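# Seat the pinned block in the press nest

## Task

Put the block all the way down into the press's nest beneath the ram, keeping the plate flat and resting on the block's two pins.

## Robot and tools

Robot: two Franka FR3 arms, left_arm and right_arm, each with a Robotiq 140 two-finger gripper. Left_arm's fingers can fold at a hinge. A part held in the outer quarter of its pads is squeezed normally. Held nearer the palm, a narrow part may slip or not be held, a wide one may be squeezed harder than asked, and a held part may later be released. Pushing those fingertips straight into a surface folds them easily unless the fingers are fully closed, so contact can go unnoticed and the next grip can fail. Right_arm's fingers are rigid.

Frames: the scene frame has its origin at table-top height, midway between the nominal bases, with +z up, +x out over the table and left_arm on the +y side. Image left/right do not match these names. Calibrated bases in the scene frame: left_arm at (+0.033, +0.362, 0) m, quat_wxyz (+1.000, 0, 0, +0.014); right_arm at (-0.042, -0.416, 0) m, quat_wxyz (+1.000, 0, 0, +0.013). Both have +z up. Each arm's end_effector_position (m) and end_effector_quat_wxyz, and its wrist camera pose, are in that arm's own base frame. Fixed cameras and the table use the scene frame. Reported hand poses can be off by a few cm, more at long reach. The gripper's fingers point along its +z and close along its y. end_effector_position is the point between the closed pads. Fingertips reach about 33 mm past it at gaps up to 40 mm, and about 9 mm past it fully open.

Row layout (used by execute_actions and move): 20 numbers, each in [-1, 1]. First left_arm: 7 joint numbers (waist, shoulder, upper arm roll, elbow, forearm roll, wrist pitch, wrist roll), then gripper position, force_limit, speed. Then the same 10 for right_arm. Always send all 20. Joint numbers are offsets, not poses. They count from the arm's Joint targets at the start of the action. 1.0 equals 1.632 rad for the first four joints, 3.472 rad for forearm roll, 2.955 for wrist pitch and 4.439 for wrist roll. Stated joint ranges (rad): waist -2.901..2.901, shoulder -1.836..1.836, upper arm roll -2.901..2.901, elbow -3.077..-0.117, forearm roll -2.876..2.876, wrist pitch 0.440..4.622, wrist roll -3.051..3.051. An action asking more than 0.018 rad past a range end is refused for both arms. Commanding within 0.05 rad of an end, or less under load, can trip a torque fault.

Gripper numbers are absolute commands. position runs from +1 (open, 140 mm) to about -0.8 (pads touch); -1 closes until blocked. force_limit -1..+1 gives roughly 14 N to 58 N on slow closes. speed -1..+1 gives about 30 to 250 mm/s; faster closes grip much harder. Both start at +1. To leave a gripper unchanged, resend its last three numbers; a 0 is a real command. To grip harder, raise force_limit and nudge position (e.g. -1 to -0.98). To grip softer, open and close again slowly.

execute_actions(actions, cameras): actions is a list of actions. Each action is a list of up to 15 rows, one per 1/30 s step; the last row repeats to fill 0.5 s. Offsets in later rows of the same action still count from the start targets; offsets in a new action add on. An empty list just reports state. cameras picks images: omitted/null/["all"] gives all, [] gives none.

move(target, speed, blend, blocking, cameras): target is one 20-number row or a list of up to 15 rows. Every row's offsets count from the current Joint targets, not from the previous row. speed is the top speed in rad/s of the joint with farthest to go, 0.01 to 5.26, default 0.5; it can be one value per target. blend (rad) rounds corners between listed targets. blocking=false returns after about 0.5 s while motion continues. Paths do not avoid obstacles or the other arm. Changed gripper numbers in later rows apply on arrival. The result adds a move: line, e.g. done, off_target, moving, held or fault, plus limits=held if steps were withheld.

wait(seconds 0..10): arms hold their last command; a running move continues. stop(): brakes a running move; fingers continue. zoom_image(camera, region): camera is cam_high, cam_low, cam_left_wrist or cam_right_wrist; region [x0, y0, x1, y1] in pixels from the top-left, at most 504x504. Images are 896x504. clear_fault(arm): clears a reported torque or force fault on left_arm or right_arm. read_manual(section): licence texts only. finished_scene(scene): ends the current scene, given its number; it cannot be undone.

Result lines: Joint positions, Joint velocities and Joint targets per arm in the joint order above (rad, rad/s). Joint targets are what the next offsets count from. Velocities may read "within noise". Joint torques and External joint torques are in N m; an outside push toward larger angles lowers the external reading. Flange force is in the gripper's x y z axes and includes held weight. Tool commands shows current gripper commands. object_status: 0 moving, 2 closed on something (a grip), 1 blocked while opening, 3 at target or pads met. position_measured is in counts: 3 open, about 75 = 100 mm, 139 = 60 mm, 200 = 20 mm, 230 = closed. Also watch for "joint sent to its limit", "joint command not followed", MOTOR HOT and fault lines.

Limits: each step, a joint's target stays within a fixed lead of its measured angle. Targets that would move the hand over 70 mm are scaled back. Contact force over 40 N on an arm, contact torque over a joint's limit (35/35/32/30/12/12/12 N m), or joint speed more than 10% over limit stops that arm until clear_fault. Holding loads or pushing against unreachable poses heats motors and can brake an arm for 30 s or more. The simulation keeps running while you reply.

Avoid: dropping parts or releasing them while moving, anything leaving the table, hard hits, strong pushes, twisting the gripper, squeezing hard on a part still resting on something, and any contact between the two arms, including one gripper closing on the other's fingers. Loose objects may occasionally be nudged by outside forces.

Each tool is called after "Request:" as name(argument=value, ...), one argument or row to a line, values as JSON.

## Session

Request:
execute_actions(
  actions=[],
)

Request:
zoom_image(
  camera="cam_high",
  region=[380, 170, 580, 400],
)

Request:
zoom_image(
  camera="cam_low",
  region=[400, 160, 620, 350],
)

Scene clock: 0.00 s.
left_arm: end_effector_position=(+0.0928, -0.4187, +0.3196) position_measured=3 object_status=3 end_effector_quat_wxyz=(-0.248, +0.753, -0.585, +0.171) | right_arm: end_effector_position=(+0.1450, +0.0640, +0.2698) position_measured=3 object_status=3 end_effector_quat_wxyz=(-0.327, -0.413, +0.800, +0.288)
Joint positions: left_arm=[-1.561 -0.235 -0.162 -2.148 0.508 1.617 -2.065] | right_arm=[-0.034 -0.387 0.025 -2.484 0.202 1.216 0.584]
Joint velocities: within noise
Joint torques (N m): no reading
External joint torques (N m): no reading
Flange force (N): no reading
Joint targets: left_arm=[-1.561 -0.235 -0.162 -2.148 0.508 1.617 -2.065] | right_arm=[-0.034 -0.387 0.025 -2.484 0.202 1.216 0.584]
Tool commands: left_gripper/position=+1.0 left_gripper/force_limit=+1.0 left_gripper/speed=+1.0 right_gripper/position=+1.0 right_gripper/force_limit=+1.0 right_gripper/speed=+1.0

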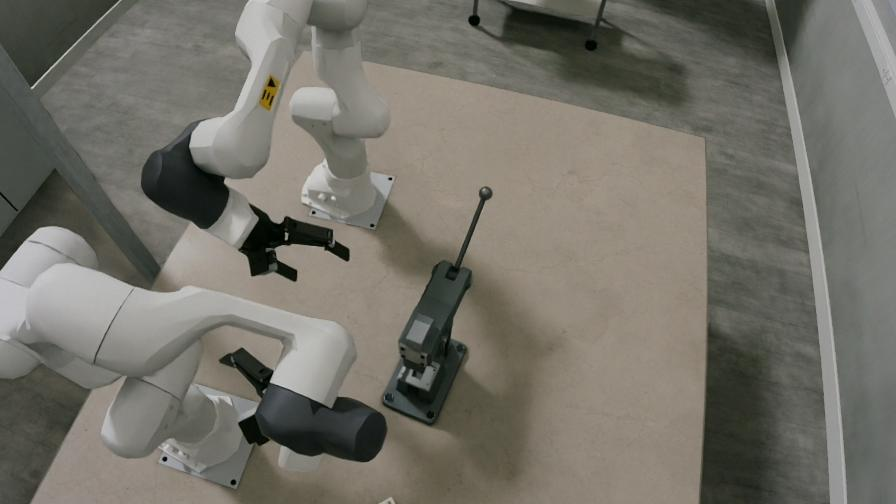

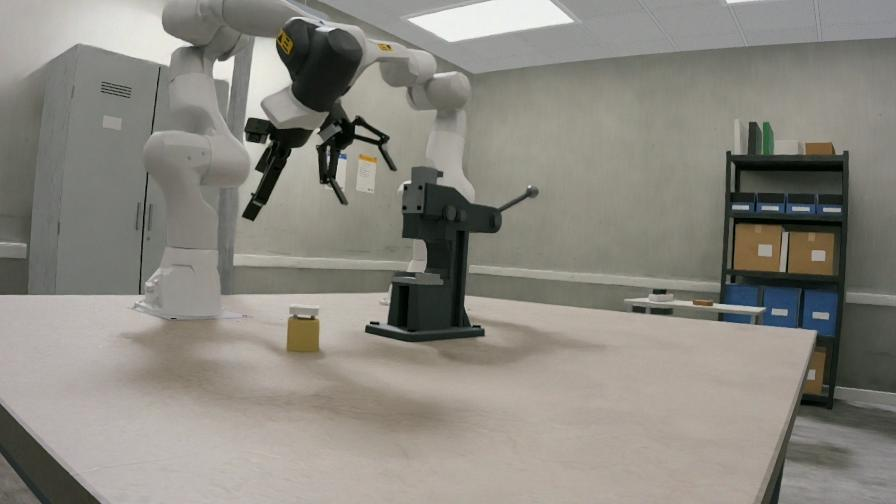

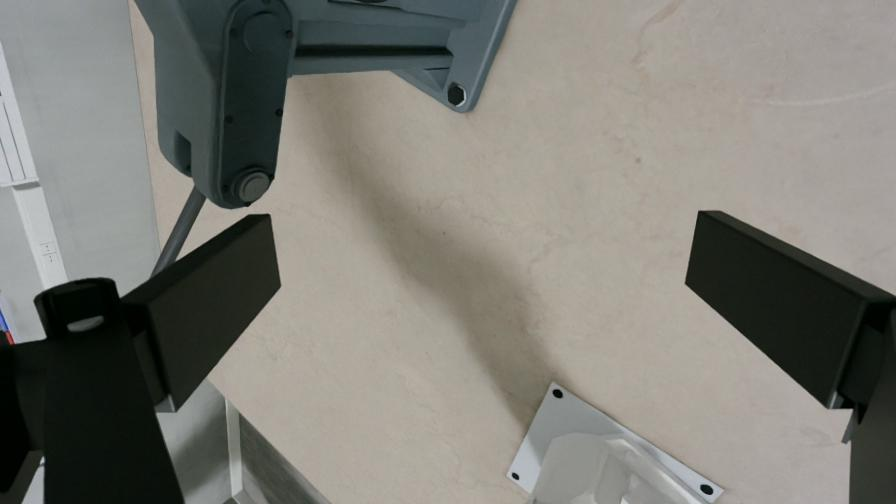

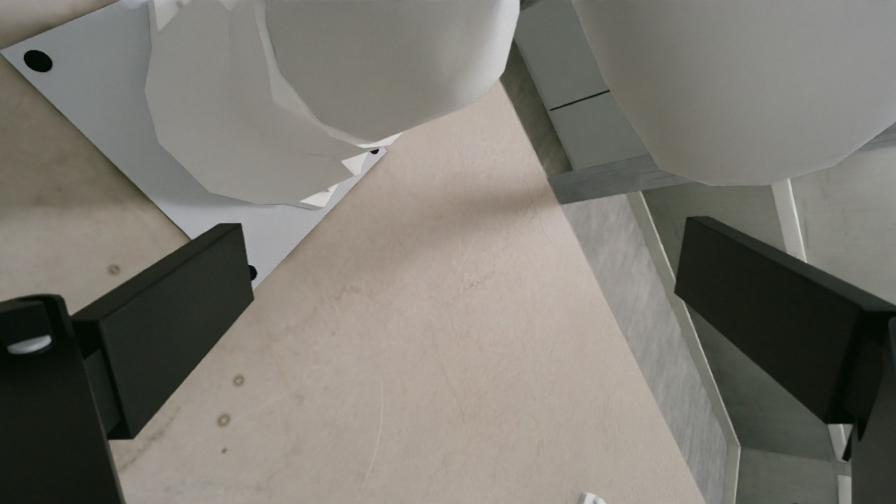

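Scaled by 2.191 from the camera's 896x504 image, which has a finer 1280x720 frame.

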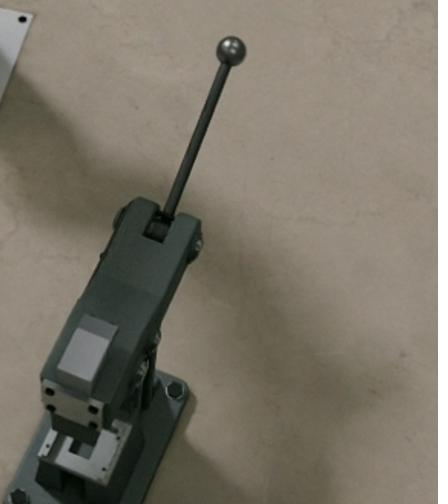

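Scaled by 2.291 from the camera's 896x504 image, which has a finer 1280x720 frame.

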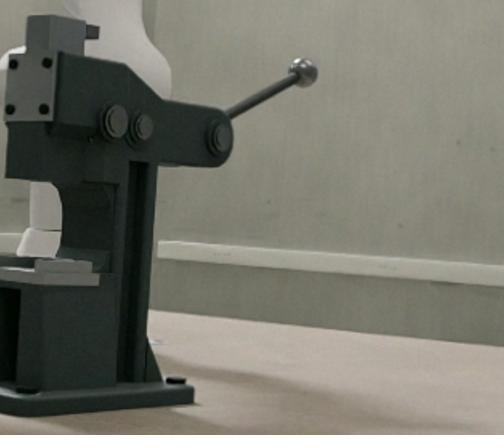

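Request:
move(
  target=[0, -0.30, 0, 0, 0, 0, 0, 1, 1, 1, -0.5086, 0.1618, -0.0153, 0.2004, 0.1299, -0.0064, 0.3755, 1, 1, 1],
  speed=0.9,
)

Request:
zoom_image(
  camera="cam_low",
  region=[260, 270, 340, 370],
)

Request:
zoom_image(
  camera="cam_low",
  region=[360, 190, 500, 350],
)

Scene clock: 45.67 s.
left_arm: end_effector_position=(+0.0924, -0.3759, +0.5184) position_measured=3 object_status=3 end_effector_quat_wxyz=(-0.060, +0.790, -0.526, +0.310) | right_arm: end_effector_position=(+0.3307, -0.0812, +0.3396) position_measured=3 object_status=3 end_effector_quat_wxyz=(-0.352, +0.613, +0.613, +0.353)
Joint positions: left_arm=[-1.561 -0.723 -0.162 -2.148 0.508 1.617 -2.065] | right_arm=[-0.863 -0.124 -0.001 -2.157 0.649 1.2 2.245]
Joint velocities: left_arm=[within noise] | right_arm=[0 -0.001 0 0 0 -0.001 0.006]
Joint torques (N m): left_arm=[0.13 -6.98 1.25 21.94 2.09 2.5 0.04] | right_arm=[-1.14 -24.23 0.24 21.47 2.77 -0.79 0.41]
External joint torques (N m): left_arm=[0.17 -0.73 -0.59 -1.42 -0.02 -0.06 0.07] | right_arm=[-1.12 1.5 0.6 -0.77 0.39 -0.31 0.39]
Flange force (N): left_arm=[-6.0 -0.3 3.2] | right_arm=[-1.6 1.7 -0.5]
Joint targets: left_arm=[-1.561 -0.724 -0.162 -2.148 0.508 1.617 -2.065] | right_arm=[-0.864 -0.123 0.000 -2.157 0.653 1.197 2.251]
move: done

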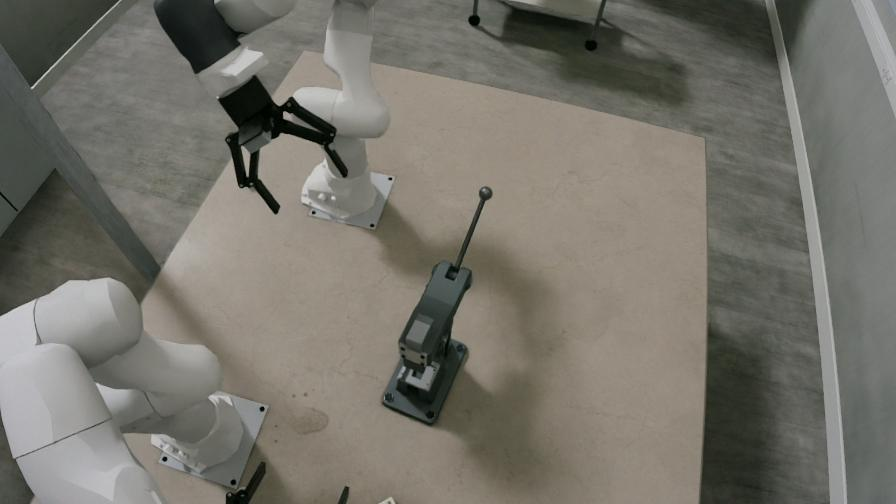

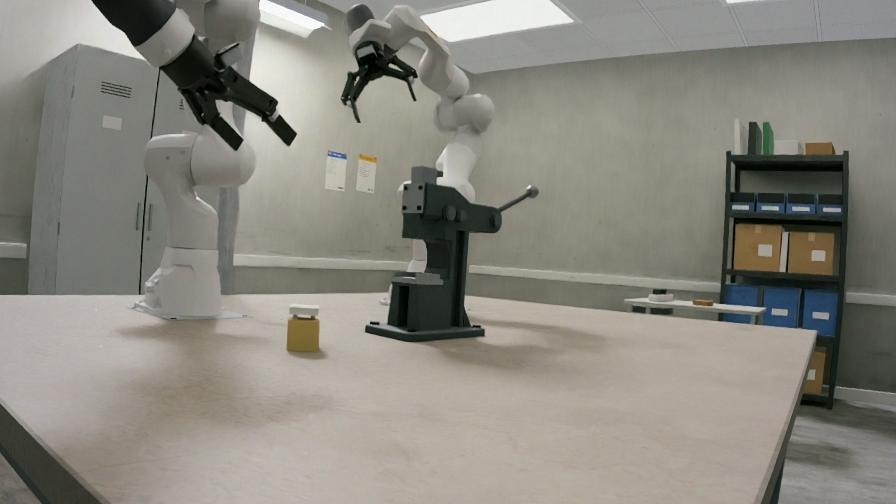

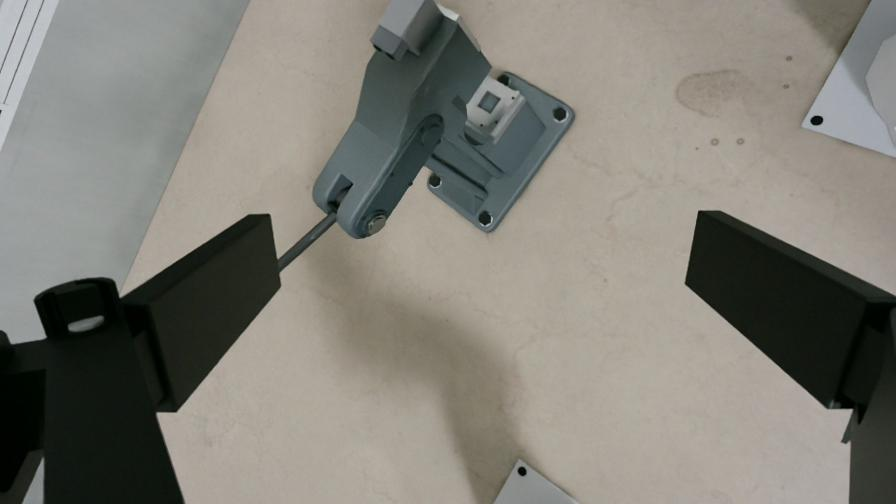

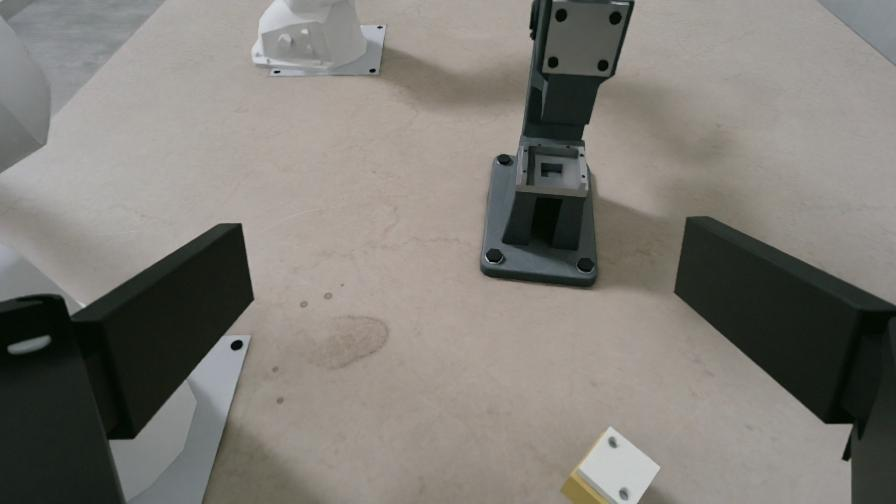

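Scaled by 5.040 from the camera's 896x504 image, which has a finer 1280x720 frame.

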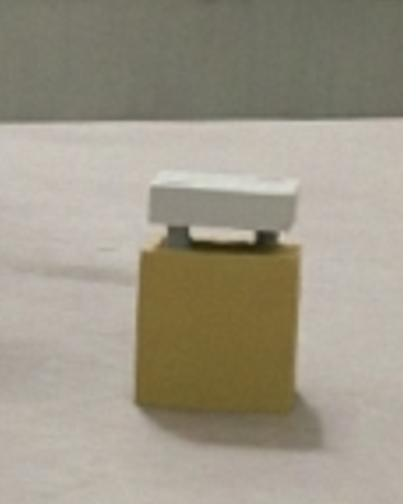

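Scaled by 3.150 from the camera's 896x504 image, which has a finer 1280x720 frame.

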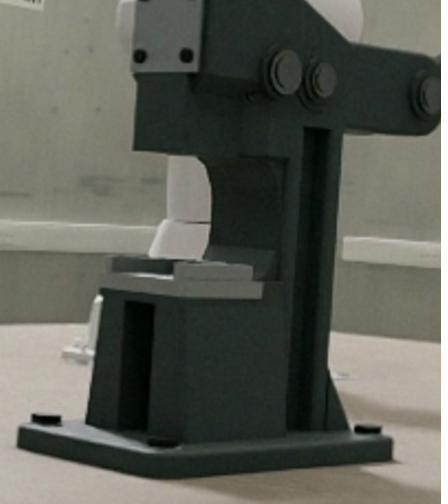

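Request:
zoom_image(
  camera="cam_right_wrist",
  region=[500, 120, 610, 220],
)

Request:
zoom_image(
  camera="cam_right_wrist",
  region=[470, 0, 650, 300],
)

Request:
zoom_image(
  camera="cam_right_wrist",
  region=[540, 410, 680, 504],
)

Request:
zoom_image(
  camera="cam_low",
  region=[385, 230, 465, 300],
)

Request:
zoom_image(
  camera="cam_left_wrist",
  region=[420, 40, 600, 240],
)

Scaled by 4.582 from the camera's 896x504 image, which has a finer 1280x720 frame.

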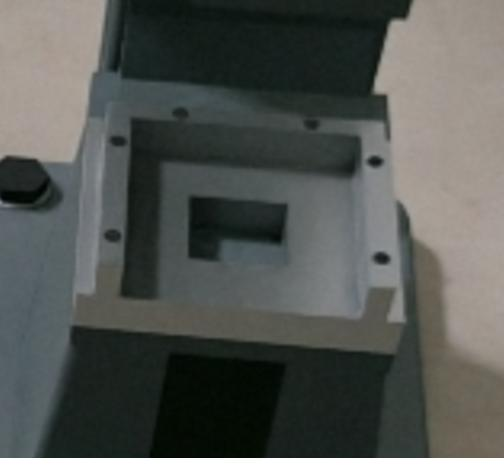

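Scaled by 1.680 from the camera's 896x504 image, which has a finer 1280x720 frame.

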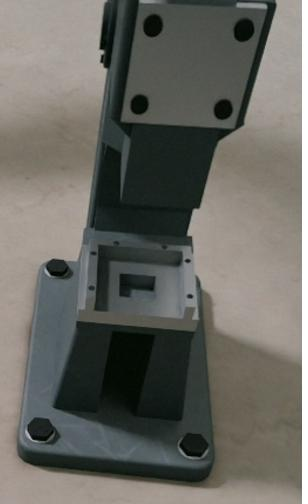

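Scaled by 3.600 from the camera's 896x504 image, which has a finer 1280x720 frame.

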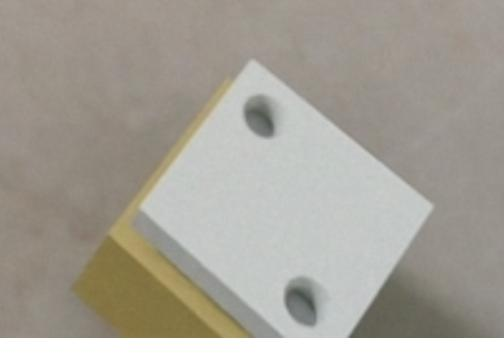

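Scaled by 6.300 from the camera's 896x504 image, which has a finer 1280x720 frame.

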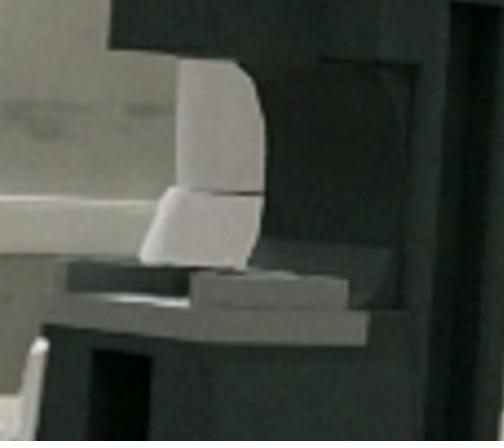

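Scaled by 2.520 from the camera's 896x504 image, which has a finer 1280x720 frame.

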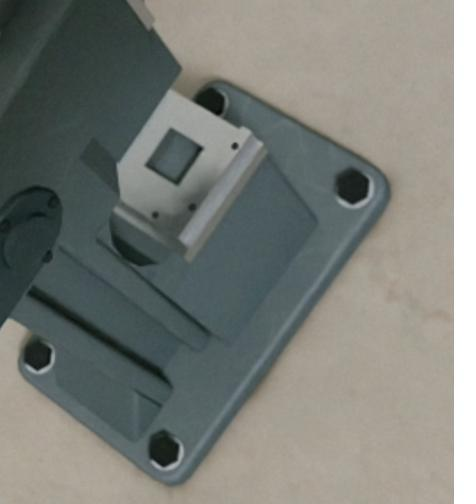

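Request:
move(
  target=[0, 0, 0, 0, 0, 0, 0, 1, 1, 1, -0.1207, 0.1152, 0, -0.2892, 0.1304, 0.2487, -0.0491, 0.175, -1, -0.5],
  speed=0.6,
)

Request:
zoom_image(
  camera="cam_right_wrist",
  region=[380, 60, 620, 300],
)

Request:
zoom_image(
  camera="cam_low",
  region=[200, 230, 360, 370],
)

Scene clock: 83.57 s.
left_arm: end_effector_position=(+0.0924, -0.3759, +0.5184) position_measured=3 object_status=3 end_effector_quat_wxyz=(-0.060, +0.790, -0.526, +0.310) | right_arm: end_effector_position=(+0.3641, -0.1614, +0.1055) position_measured=107 object_status=3 end_effector_quat_wxyz=(-0.192, +0.802, +0.327, +0.463)
Joint positions: left_arm=[-1.561 -0.723 -0.162 -2.148 0.508 1.617 -2.065] | right_arm=[-1.06 0.066 0 -2.628 1.102 1.928 2.039]
Joint velocities: left_arm=[within noise] | right_arm=[0.001 0 0.001 -0.001 0.002 0.001 -0.005]
Joint torques (N m): left_arm=[0.14 -6.96 1.24 21.91 2.1 2.5 0.02] | right_arm=[-1.16 -25.46 0.33 14.72 1.14 -0.57 -0.11]
External joint torques (N m): left_arm=[0.14 -0.68 -0.69 -1.48 -0.01 -0.06 0.05] | right_arm=[-1.21 0.73 0.15 -1.37 0.38 0.23 -0.14]
Flange force (N): left_arm=[-6.0 -0.1 3.2] | right_arm=[-1.8 -2.8 1.6]
Joint targets: left_arm=[-1.561 -0.724 -0.162 -2.148 0.508 1.617 -2.065] | right_arm=[-1.061 0.066 0.000 -2.629 1.106 1.932 2.033]
move: done

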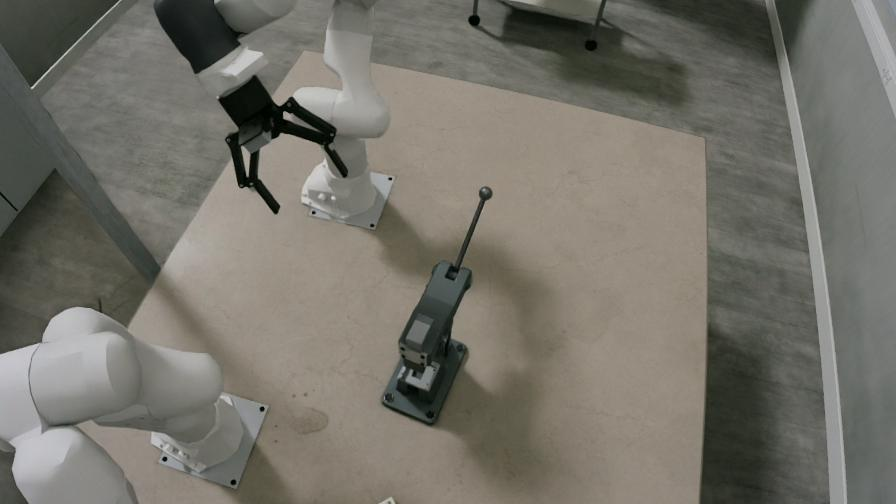

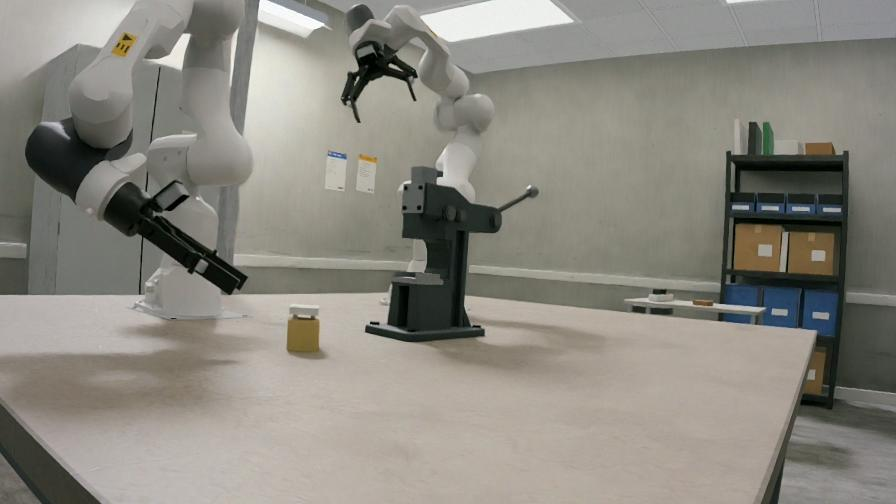

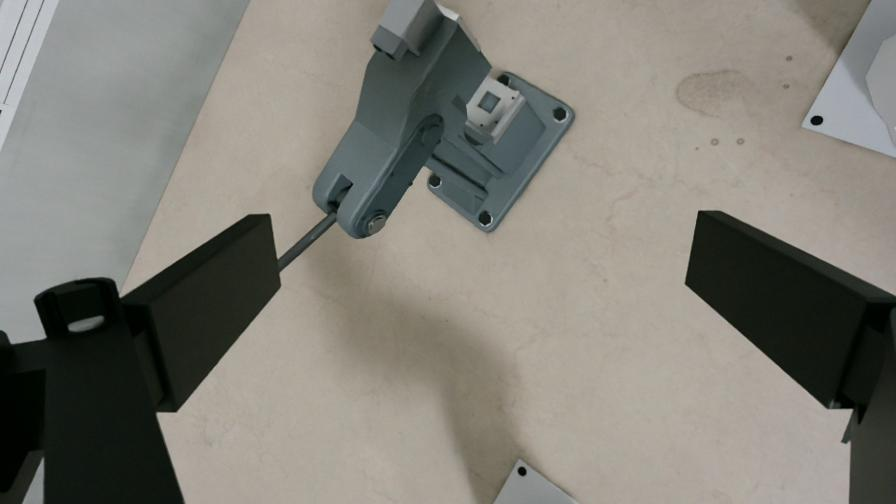

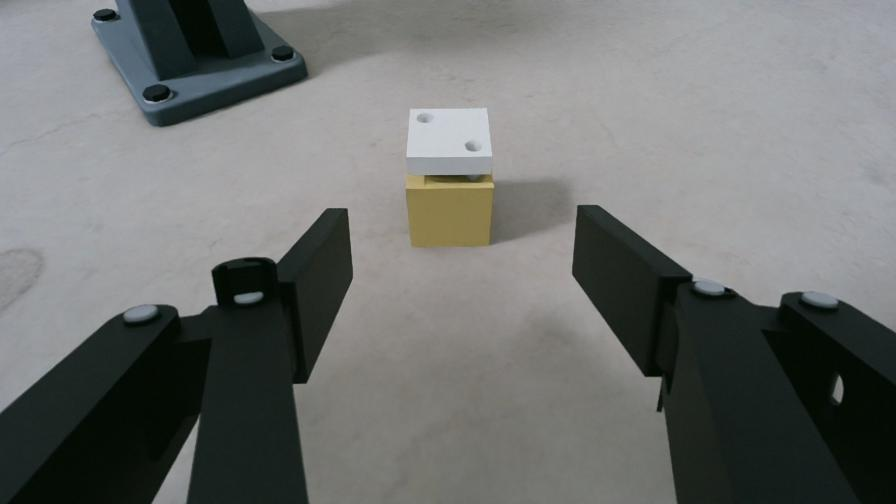

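Scaled by 2.100 from the camera's 896x504 image, which has a finer 1280x720 frame.

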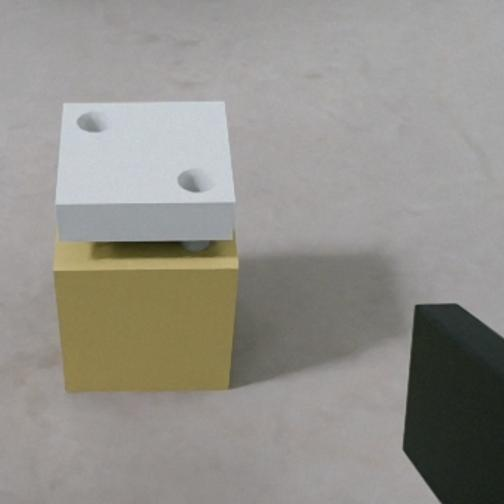

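Scaled by 3.150 from the camera's 896x504 image, which has a finer 1280x720 frame.

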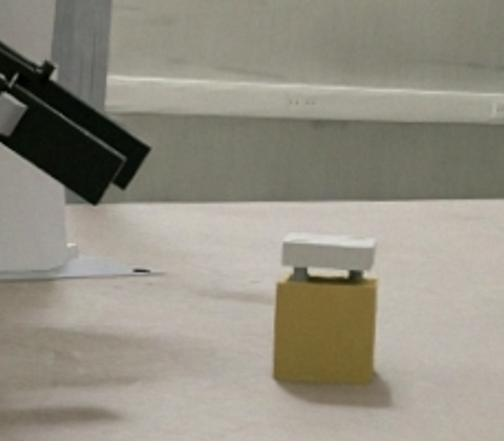

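Request:
move(
  target=[0, 0, 0, 0, 0, 0, 0, 1, 1, 1, 0.1197, 0.0662, 0, -0.0071, 0.0623, 0.0371, -0.0213, 0.175, -1, -0.5],
  speed=0.3,
  cameras=["cam_low", "cam_right_wrist"],
)

Request:
zoom_image(
  camera="cam_right_wrist",
  region=[340, 100, 600, 320],
)

Request:
zoom_image(
  camera="cam_low",
  region=[220, 240, 360, 370],
)

Scene clock: 106.17 s.
left_arm: end_effector_position=(+0.0924, -0.3759, +0.5184) position_measured=3 object_status=3 end_effector_quat_wxyz=(-0.060, +0.790, -0.526, +0.310) | right_arm: end_effector_position=(+0.4083, -0.1144, +0.0637) position_measured=107 object_status=3 end_effector_quat_wxyz=(-0.191, +0.801, +0.328, +0.463)
Joint positions: left_arm=[-1.561 -0.723 -0.162 -2.148 0.508 1.617 -2.065] | right_arm=[-0.867 0.172 0.001 -2.64 1.318 2.038 1.944]
Joint velocities: left_arm=[within noise] | right_arm=[0 0.001 0 0 0 0 -0.007]
Joint torques (N m): left_arm=[0.11 -6.99 1.22 21.92 2.09 2.49 0.01] | right_arm=[-0.04 -26.38 0.56 13.1 0.82 -0.68 -0.24]
External joint torques (N m): left_arm=[0.13 -0.72 -0.66 -1.48 -0.03 -0.07 0.04] | right_arm=[-0.03 1.5 0.32 -1.12 0.38 0.19 -0.27]
Flange force (N): left_arm=[-6.2 -0.1 3.2] | right_arm=[-3.7 -1.0 4.1]
Joint targets: left_arm=[-1.561 -0.724 -0.162 -2.148 0.508 1.617 -2.065] | right_arm=[-0.866 0.174 0.000 -2.640 1.322 2.042 1.938]
move: done
Images, in order (width x height): cam_low 896x504, cam_right_wrist 896x504.

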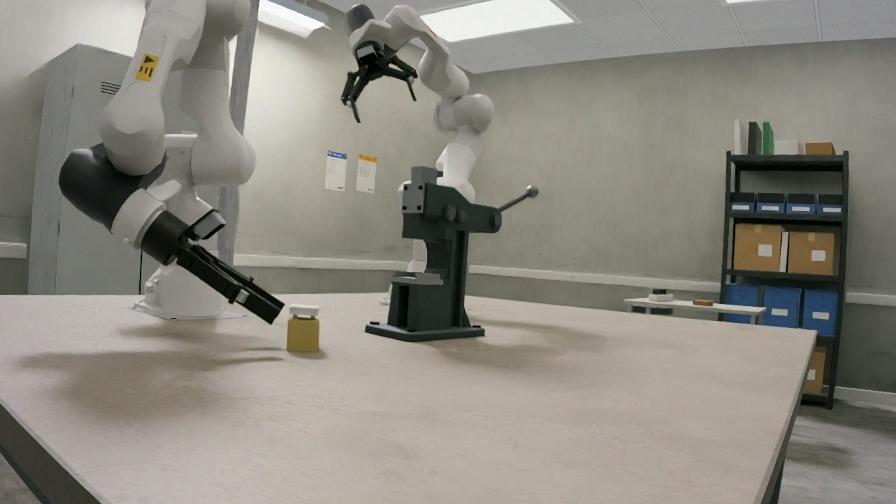

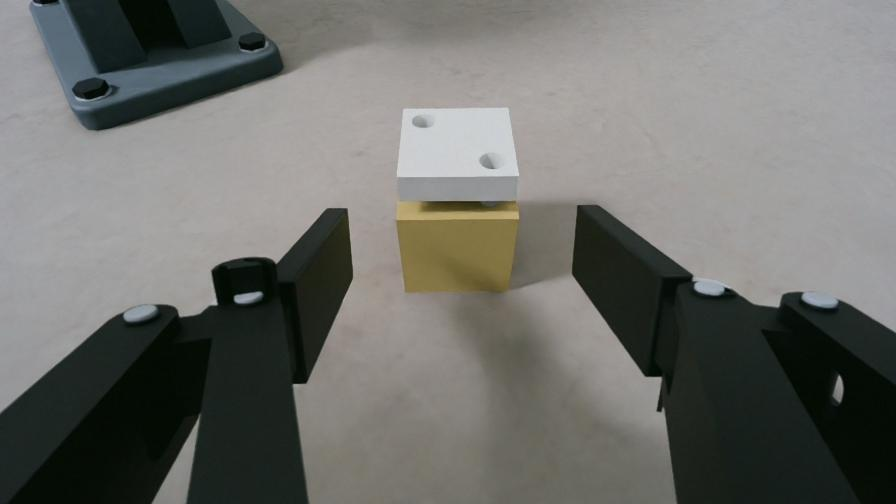

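Scaled by 1.938 from the camera's 896x504 image, which has a finer 1280x720 frame.

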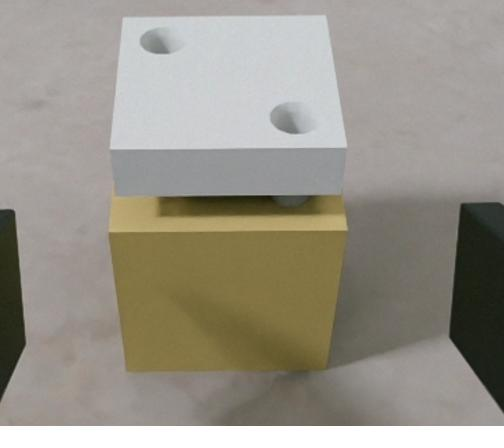

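Scaled by 3.600 from the camera's 896x504 image, which has a finer 1280x720 frame.

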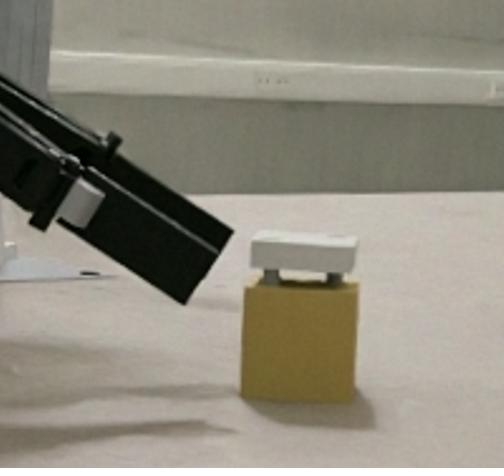

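Request:
move(
  target=[0, 0, 0, 0, 0, 0, 0, 1, 1, 1, 0.0751, 0.0433, 0, 0.0124, 0.0403, 0.0150, -0.0107, 0.175, -1, -0.5],
  speed=0.2,
  cameras=["cam_low", "cam_right_wrist"],
)

Request:
zoom_image(
  camera="cam_right_wrist",
  region=[340, 100, 600, 340],
)

Request:
zoom_image(
  camera="cam_low",
  region=[220, 240, 360, 370],
)

Scene clock: 122.93 s.
left_arm: end_effector_position=(+0.0924, -0.3759, +0.5184) position_measured=3 object_status=3 end_effector_quat_wxyz=(-0.060, +0.790, -0.526, +0.310) | right_arm: end_effector_position=(+0.4368, -0.0851, +0.0423) position_measured=107 object_status=3 end_effector_quat_wxyz=(-0.192, +0.801, +0.327, +0.463)
Joint positions: left_arm=[-1.561 -0.723 -0.162 -2.148 0.508 1.617 -2.065] | right_arm=[-0.745 0.243 0 -2.621 1.458 2.082 1.897]
Joint velocities: left_arm=[within noise] | right_arm=[0 0 0 0 0 0.001 -0.006]
Joint torques (N m): left_arm=[0.16 -6.96 1.29 21.93 2.1 2.49 0.01] | right_arm=[-0.01 -27.77 0.58 12.75 0.72 -0.66 -0.17]
External joint torques (N m): left_arm=[0.14 -0.63 -0.63 -1.47 -0.02 -0.06 0.04] | right_arm=[0.02 1.51 0.31 -0.56 0.41 0.25 -0.19]
Flange force (N): left_arm=[-5.9 0.0 3.2] | right_arm=[-3.9 0.2 4.4]
Joint targets: left_arm=[-1.561 -0.724 -0.162 -2.148 0.508 1.617 -2.065] | right_arm=[-0.743 0.244 0.000 -2.620 1.462 2.086 1.891]
move: done
Images, in order (width x height): cam_low 896x504, cam_right_wrist 896x504.

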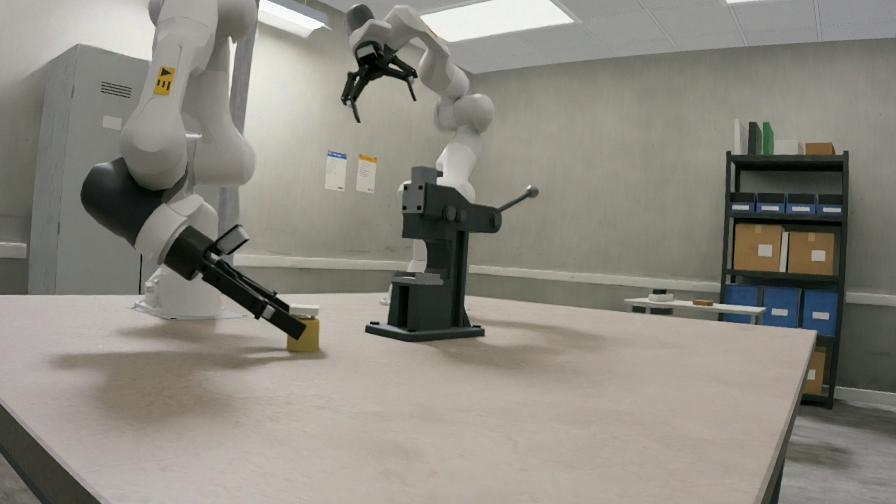

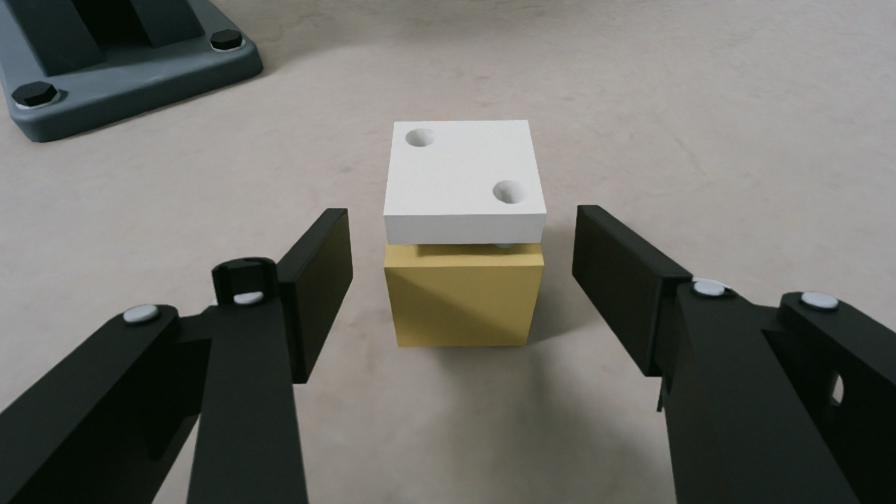

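Scaled by 1.938 from the camera's 896x504 image, which has a finer 1280x720 frame.

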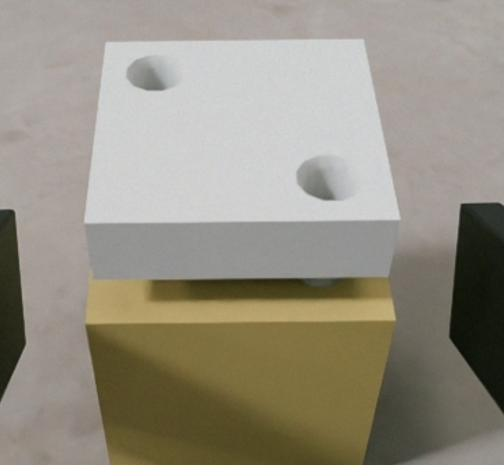

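Scaled by 3.600 from the camera's 896x504 image, which has a finer 1280x720 frame.

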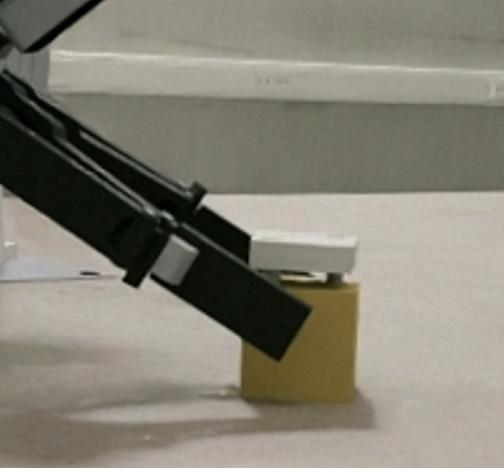

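Request:
move(
  target=[0, 0, 0, 0, 0, 0, 0, 1, 1, 1, 0, 0, 0, 0, 0, 0, 0, -1, 0, -1],
  speed=0.2,
  cameras=["cam_low", "cam_right_wrist"],
)

Request:
zoom_image(
  camera="cam_right_wrist",
  region=[340, 100, 600, 360],
)

Request:
zoom_image(
  camera="cam_low",
  region=[220, 240, 360, 370],
)

Request:
wait(
  seconds=0.3,
  cameras=[],
)

Scene clock: 135.37 s.
left_arm: end_effector_position=(+0.0924, -0.3759, +0.5184) position_measured=3 object_status=3 end_effector_quat_wxyz=(-0.060, +0.790, -0.526, +0.310) | right_arm: end_effector_position=(+0.4370, -0.0854, +0.0423) position_measured=159 object_status=0 end_effector_quat_wxyz=(-0.191, +0.801, +0.328, +0.463)
Joint positions: left_arm=[-1.561 -0.723 -0.162 -2.148 0.508 1.617 -2.065] | right_arm=[-0.744 0.243 0 -2.621 1.458 2.083 1.893]
Joint velocities: within noise
Joint torques (N m): left_arm=[0.12 -6.95 1.22 21.93 2.09 2.49 0.03] | right_arm=[-0.04 -27.63 0.33 12.57 0.62 -0.18 -0.02]
External joint torques (N m): left_arm=[0.02 -0.89 -0.84 -1.32 -0.03 -0.06 0.06] | right_arm=[-0.09 1.63 -0.02 -0.68 0.31 0.75 -0.04]
Flange force (N): left_arm=[-6.3 -0.1 2.7] | right_arm=[-4.0 0.3 4.0]
Joint targets: left_arm=[-1.561 -0.724 -0.162 -2.148 0.508 1.617 -2.065] | right_arm=[-0.743 0.244 0.000 -2.620 1.462 2.086 1.891]
move: done
Images, in order (width x height): cam_low 896x504, cam_right_wrist 896x504.

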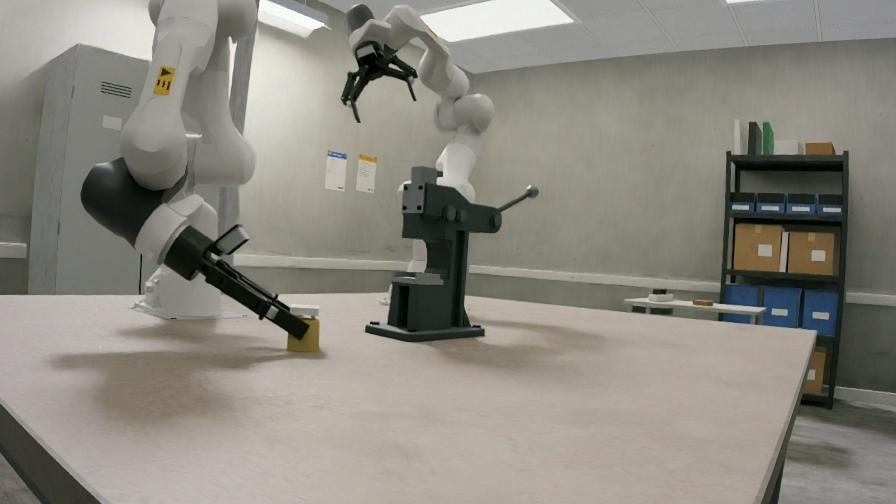

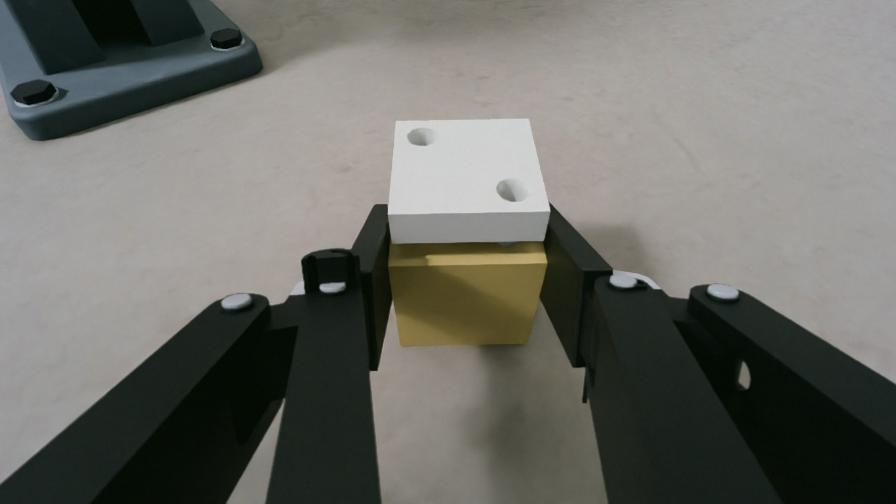

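Scaled by 1.938 from the camera's 896x504 image, which has a finer 1280x720 frame.

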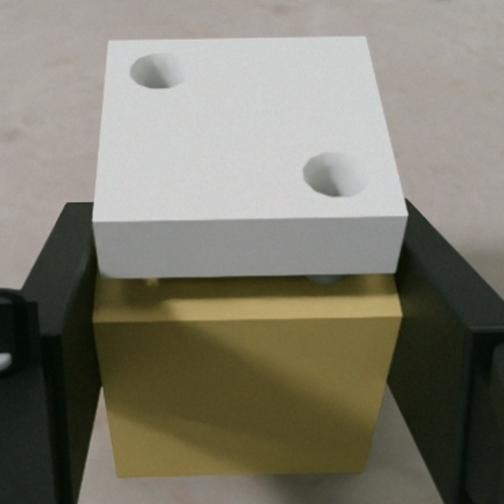

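Scaled by 3.600 from the camera's 896x504 image, which has a finer 1280x720 frame.

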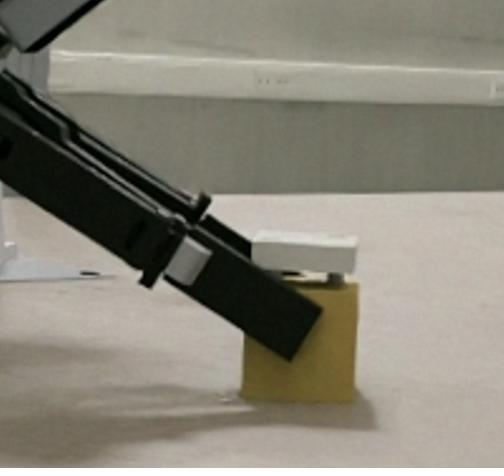

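Scene clock: 135.67 s.
left_arm: end_effector_position=(+0.0924, -0.3759, +0.5184) position_measured=3 object_status=3 end_effector_quat_wxyz=(-0.060, +0.790, -0.526, +0.310) | right_arm: end_effector_position=(+0.4370, -0.0854, +0.0423) position_measured=159 object_status=2 end_effector_quat_wxyz=(-0.191, +0.801, +0.328, +0.463)
Joint positions: left_arm=[-1.561 -0.723 -0.162 -2.148 0.508 1.617 -2.065] | right_arm=[-0.744 0.243 0 -2.621 1.458 2.083 1.893]
Joint velocities: within noise
Joint torques (N m): left_arm=[0.16 -6.94 1.25 21.94 2.09 2.5 0.03] | right_arm=[-0.13 -27.67 0.45 12.49 0.62 -0.2 -0.03]
External joint torques (N m): left_arm=[0.15 -0.87 -0.68 -1.34 -0.02 -0.06 0.06] | right_arm=[-0.14 1.62 0.15 -0.82 0.31 0.73 -0.05]
Flange force (N): left_arm=[-6.2 -0.3 2.9] | right_arm=[-3.8 -0.2 4.1]
Joint targets: left_arm=[-1.561 -0.724 -0.162 -2.148 0.508 1.617 -2.065] | right_arm=[-0.743 0.244 0.000 -2.620 1.462 2.086 1.891]
Tool commands: left_gripper/position=+1.0 left_gripper/force_limit=+1.0 left_gripper/speed=+1.0 right_gripper/position=-1.0 right_gripper/force_limit=+0.0 right_gripper/speed=-1.0
wait: 0.30 s; at rest by 0.17 s
No camera images: "cameras" was empty.

Request:
move(
  target=[0, 0, 0, 0, 0, 0, 0, 1, 1, 1, -0.0013, -0.0452, 0, -0.0144, -0.0086, -0.0022, 0.0128, -1, 0, -1],
  speed=0.05,
  cameras=["cam_low", "cam_right_wrist"],
)

Request:
zoom_image(
  camera="cam_right_wrist",
  region=[340, 100, 600, 360],
)

Request:
zoom_image(
  camera="cam_low",
  region=[220, 240, 360, 370],
)

Scene clock: 158.50 s.
left_arm: end_effector_position=(+0.0924, -0.3759, +0.5184) position_measured=3 object_status=3 end_effector_quat_wxyz=(-0.060, +0.790, -0.526, +0.310) | right_arm: end_effector_position=(+0.4371, -0.0873, +0.0609) position_measured=159 object_status=2 end_effector_quat_wxyz=(-0.187, +0.803, +0.329, +0.461)
Joint positions: left_arm=[-1.561 -0.723 -0.162 -2.148 0.508 1.617 -2.065] | right_arm=[-0.744 0.174 0 -2.644 1.435 2.086 1.942]
Joint velocities: left_arm=[within noise] | right_arm=[0 0 -0.001 0 0 0 0.006]
Joint torques (N m): left_arm=[0.1 -6.95 1.25 21.92 2.1 2.49 0.03] | right_arm=[-1.06 -29.22 0.72 13.61 0.33 -1.68 0.34]
External joint torques (N m): left_arm=[0.08 -0.66 -0.72 -1.51 -0.03 -0.07 0.06] | right_arm=[-1.1 -1.26 0.45 -0.62 -0.02 -0.82 0.31]
Flange force (N): left_arm=[-6.1 0.0 3.2] | right_arm=[4.1 -3.4 -4.8]
Joint targets: left_arm=[-1.561 -0.724 -0.162 -2.148 0.508 1.617 -2.065] | right_arm=[-0.745 0.170 0.000 -2.644 1.432 2.079 1.948]
move: done
Images, in order (width x height): cam_low 896x504, cam_right_wrist 896x504.

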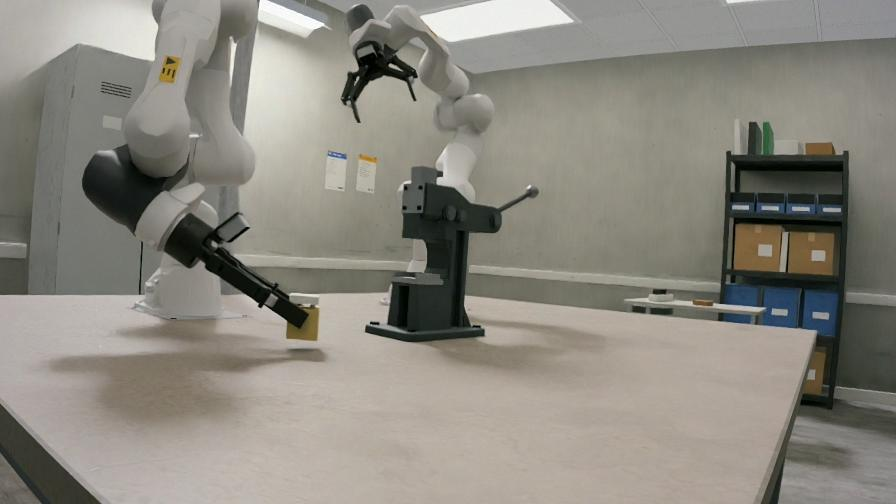

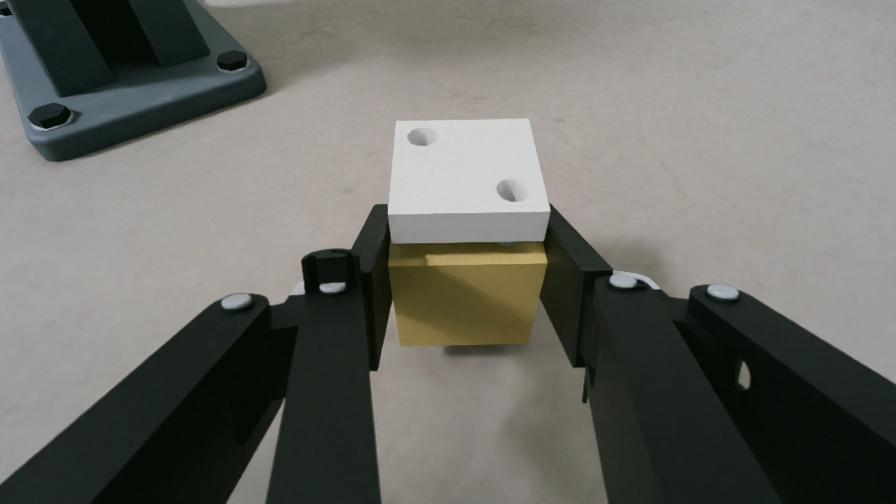

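Scaled by 1.938 from the camera's 896x504 image, which has a finer 1280x720 frame.

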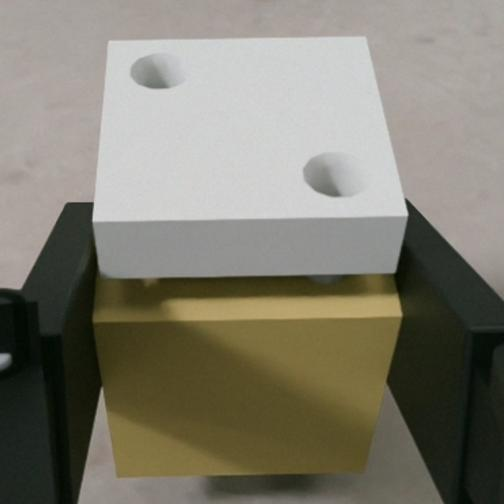

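Scaled by 3.600 from the camera's 896x504 image, which has a finer 1280x720 frame.

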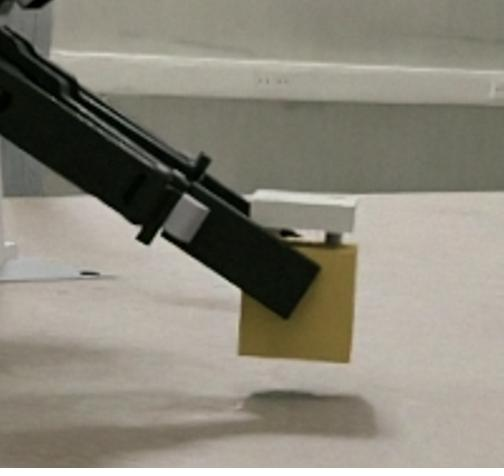

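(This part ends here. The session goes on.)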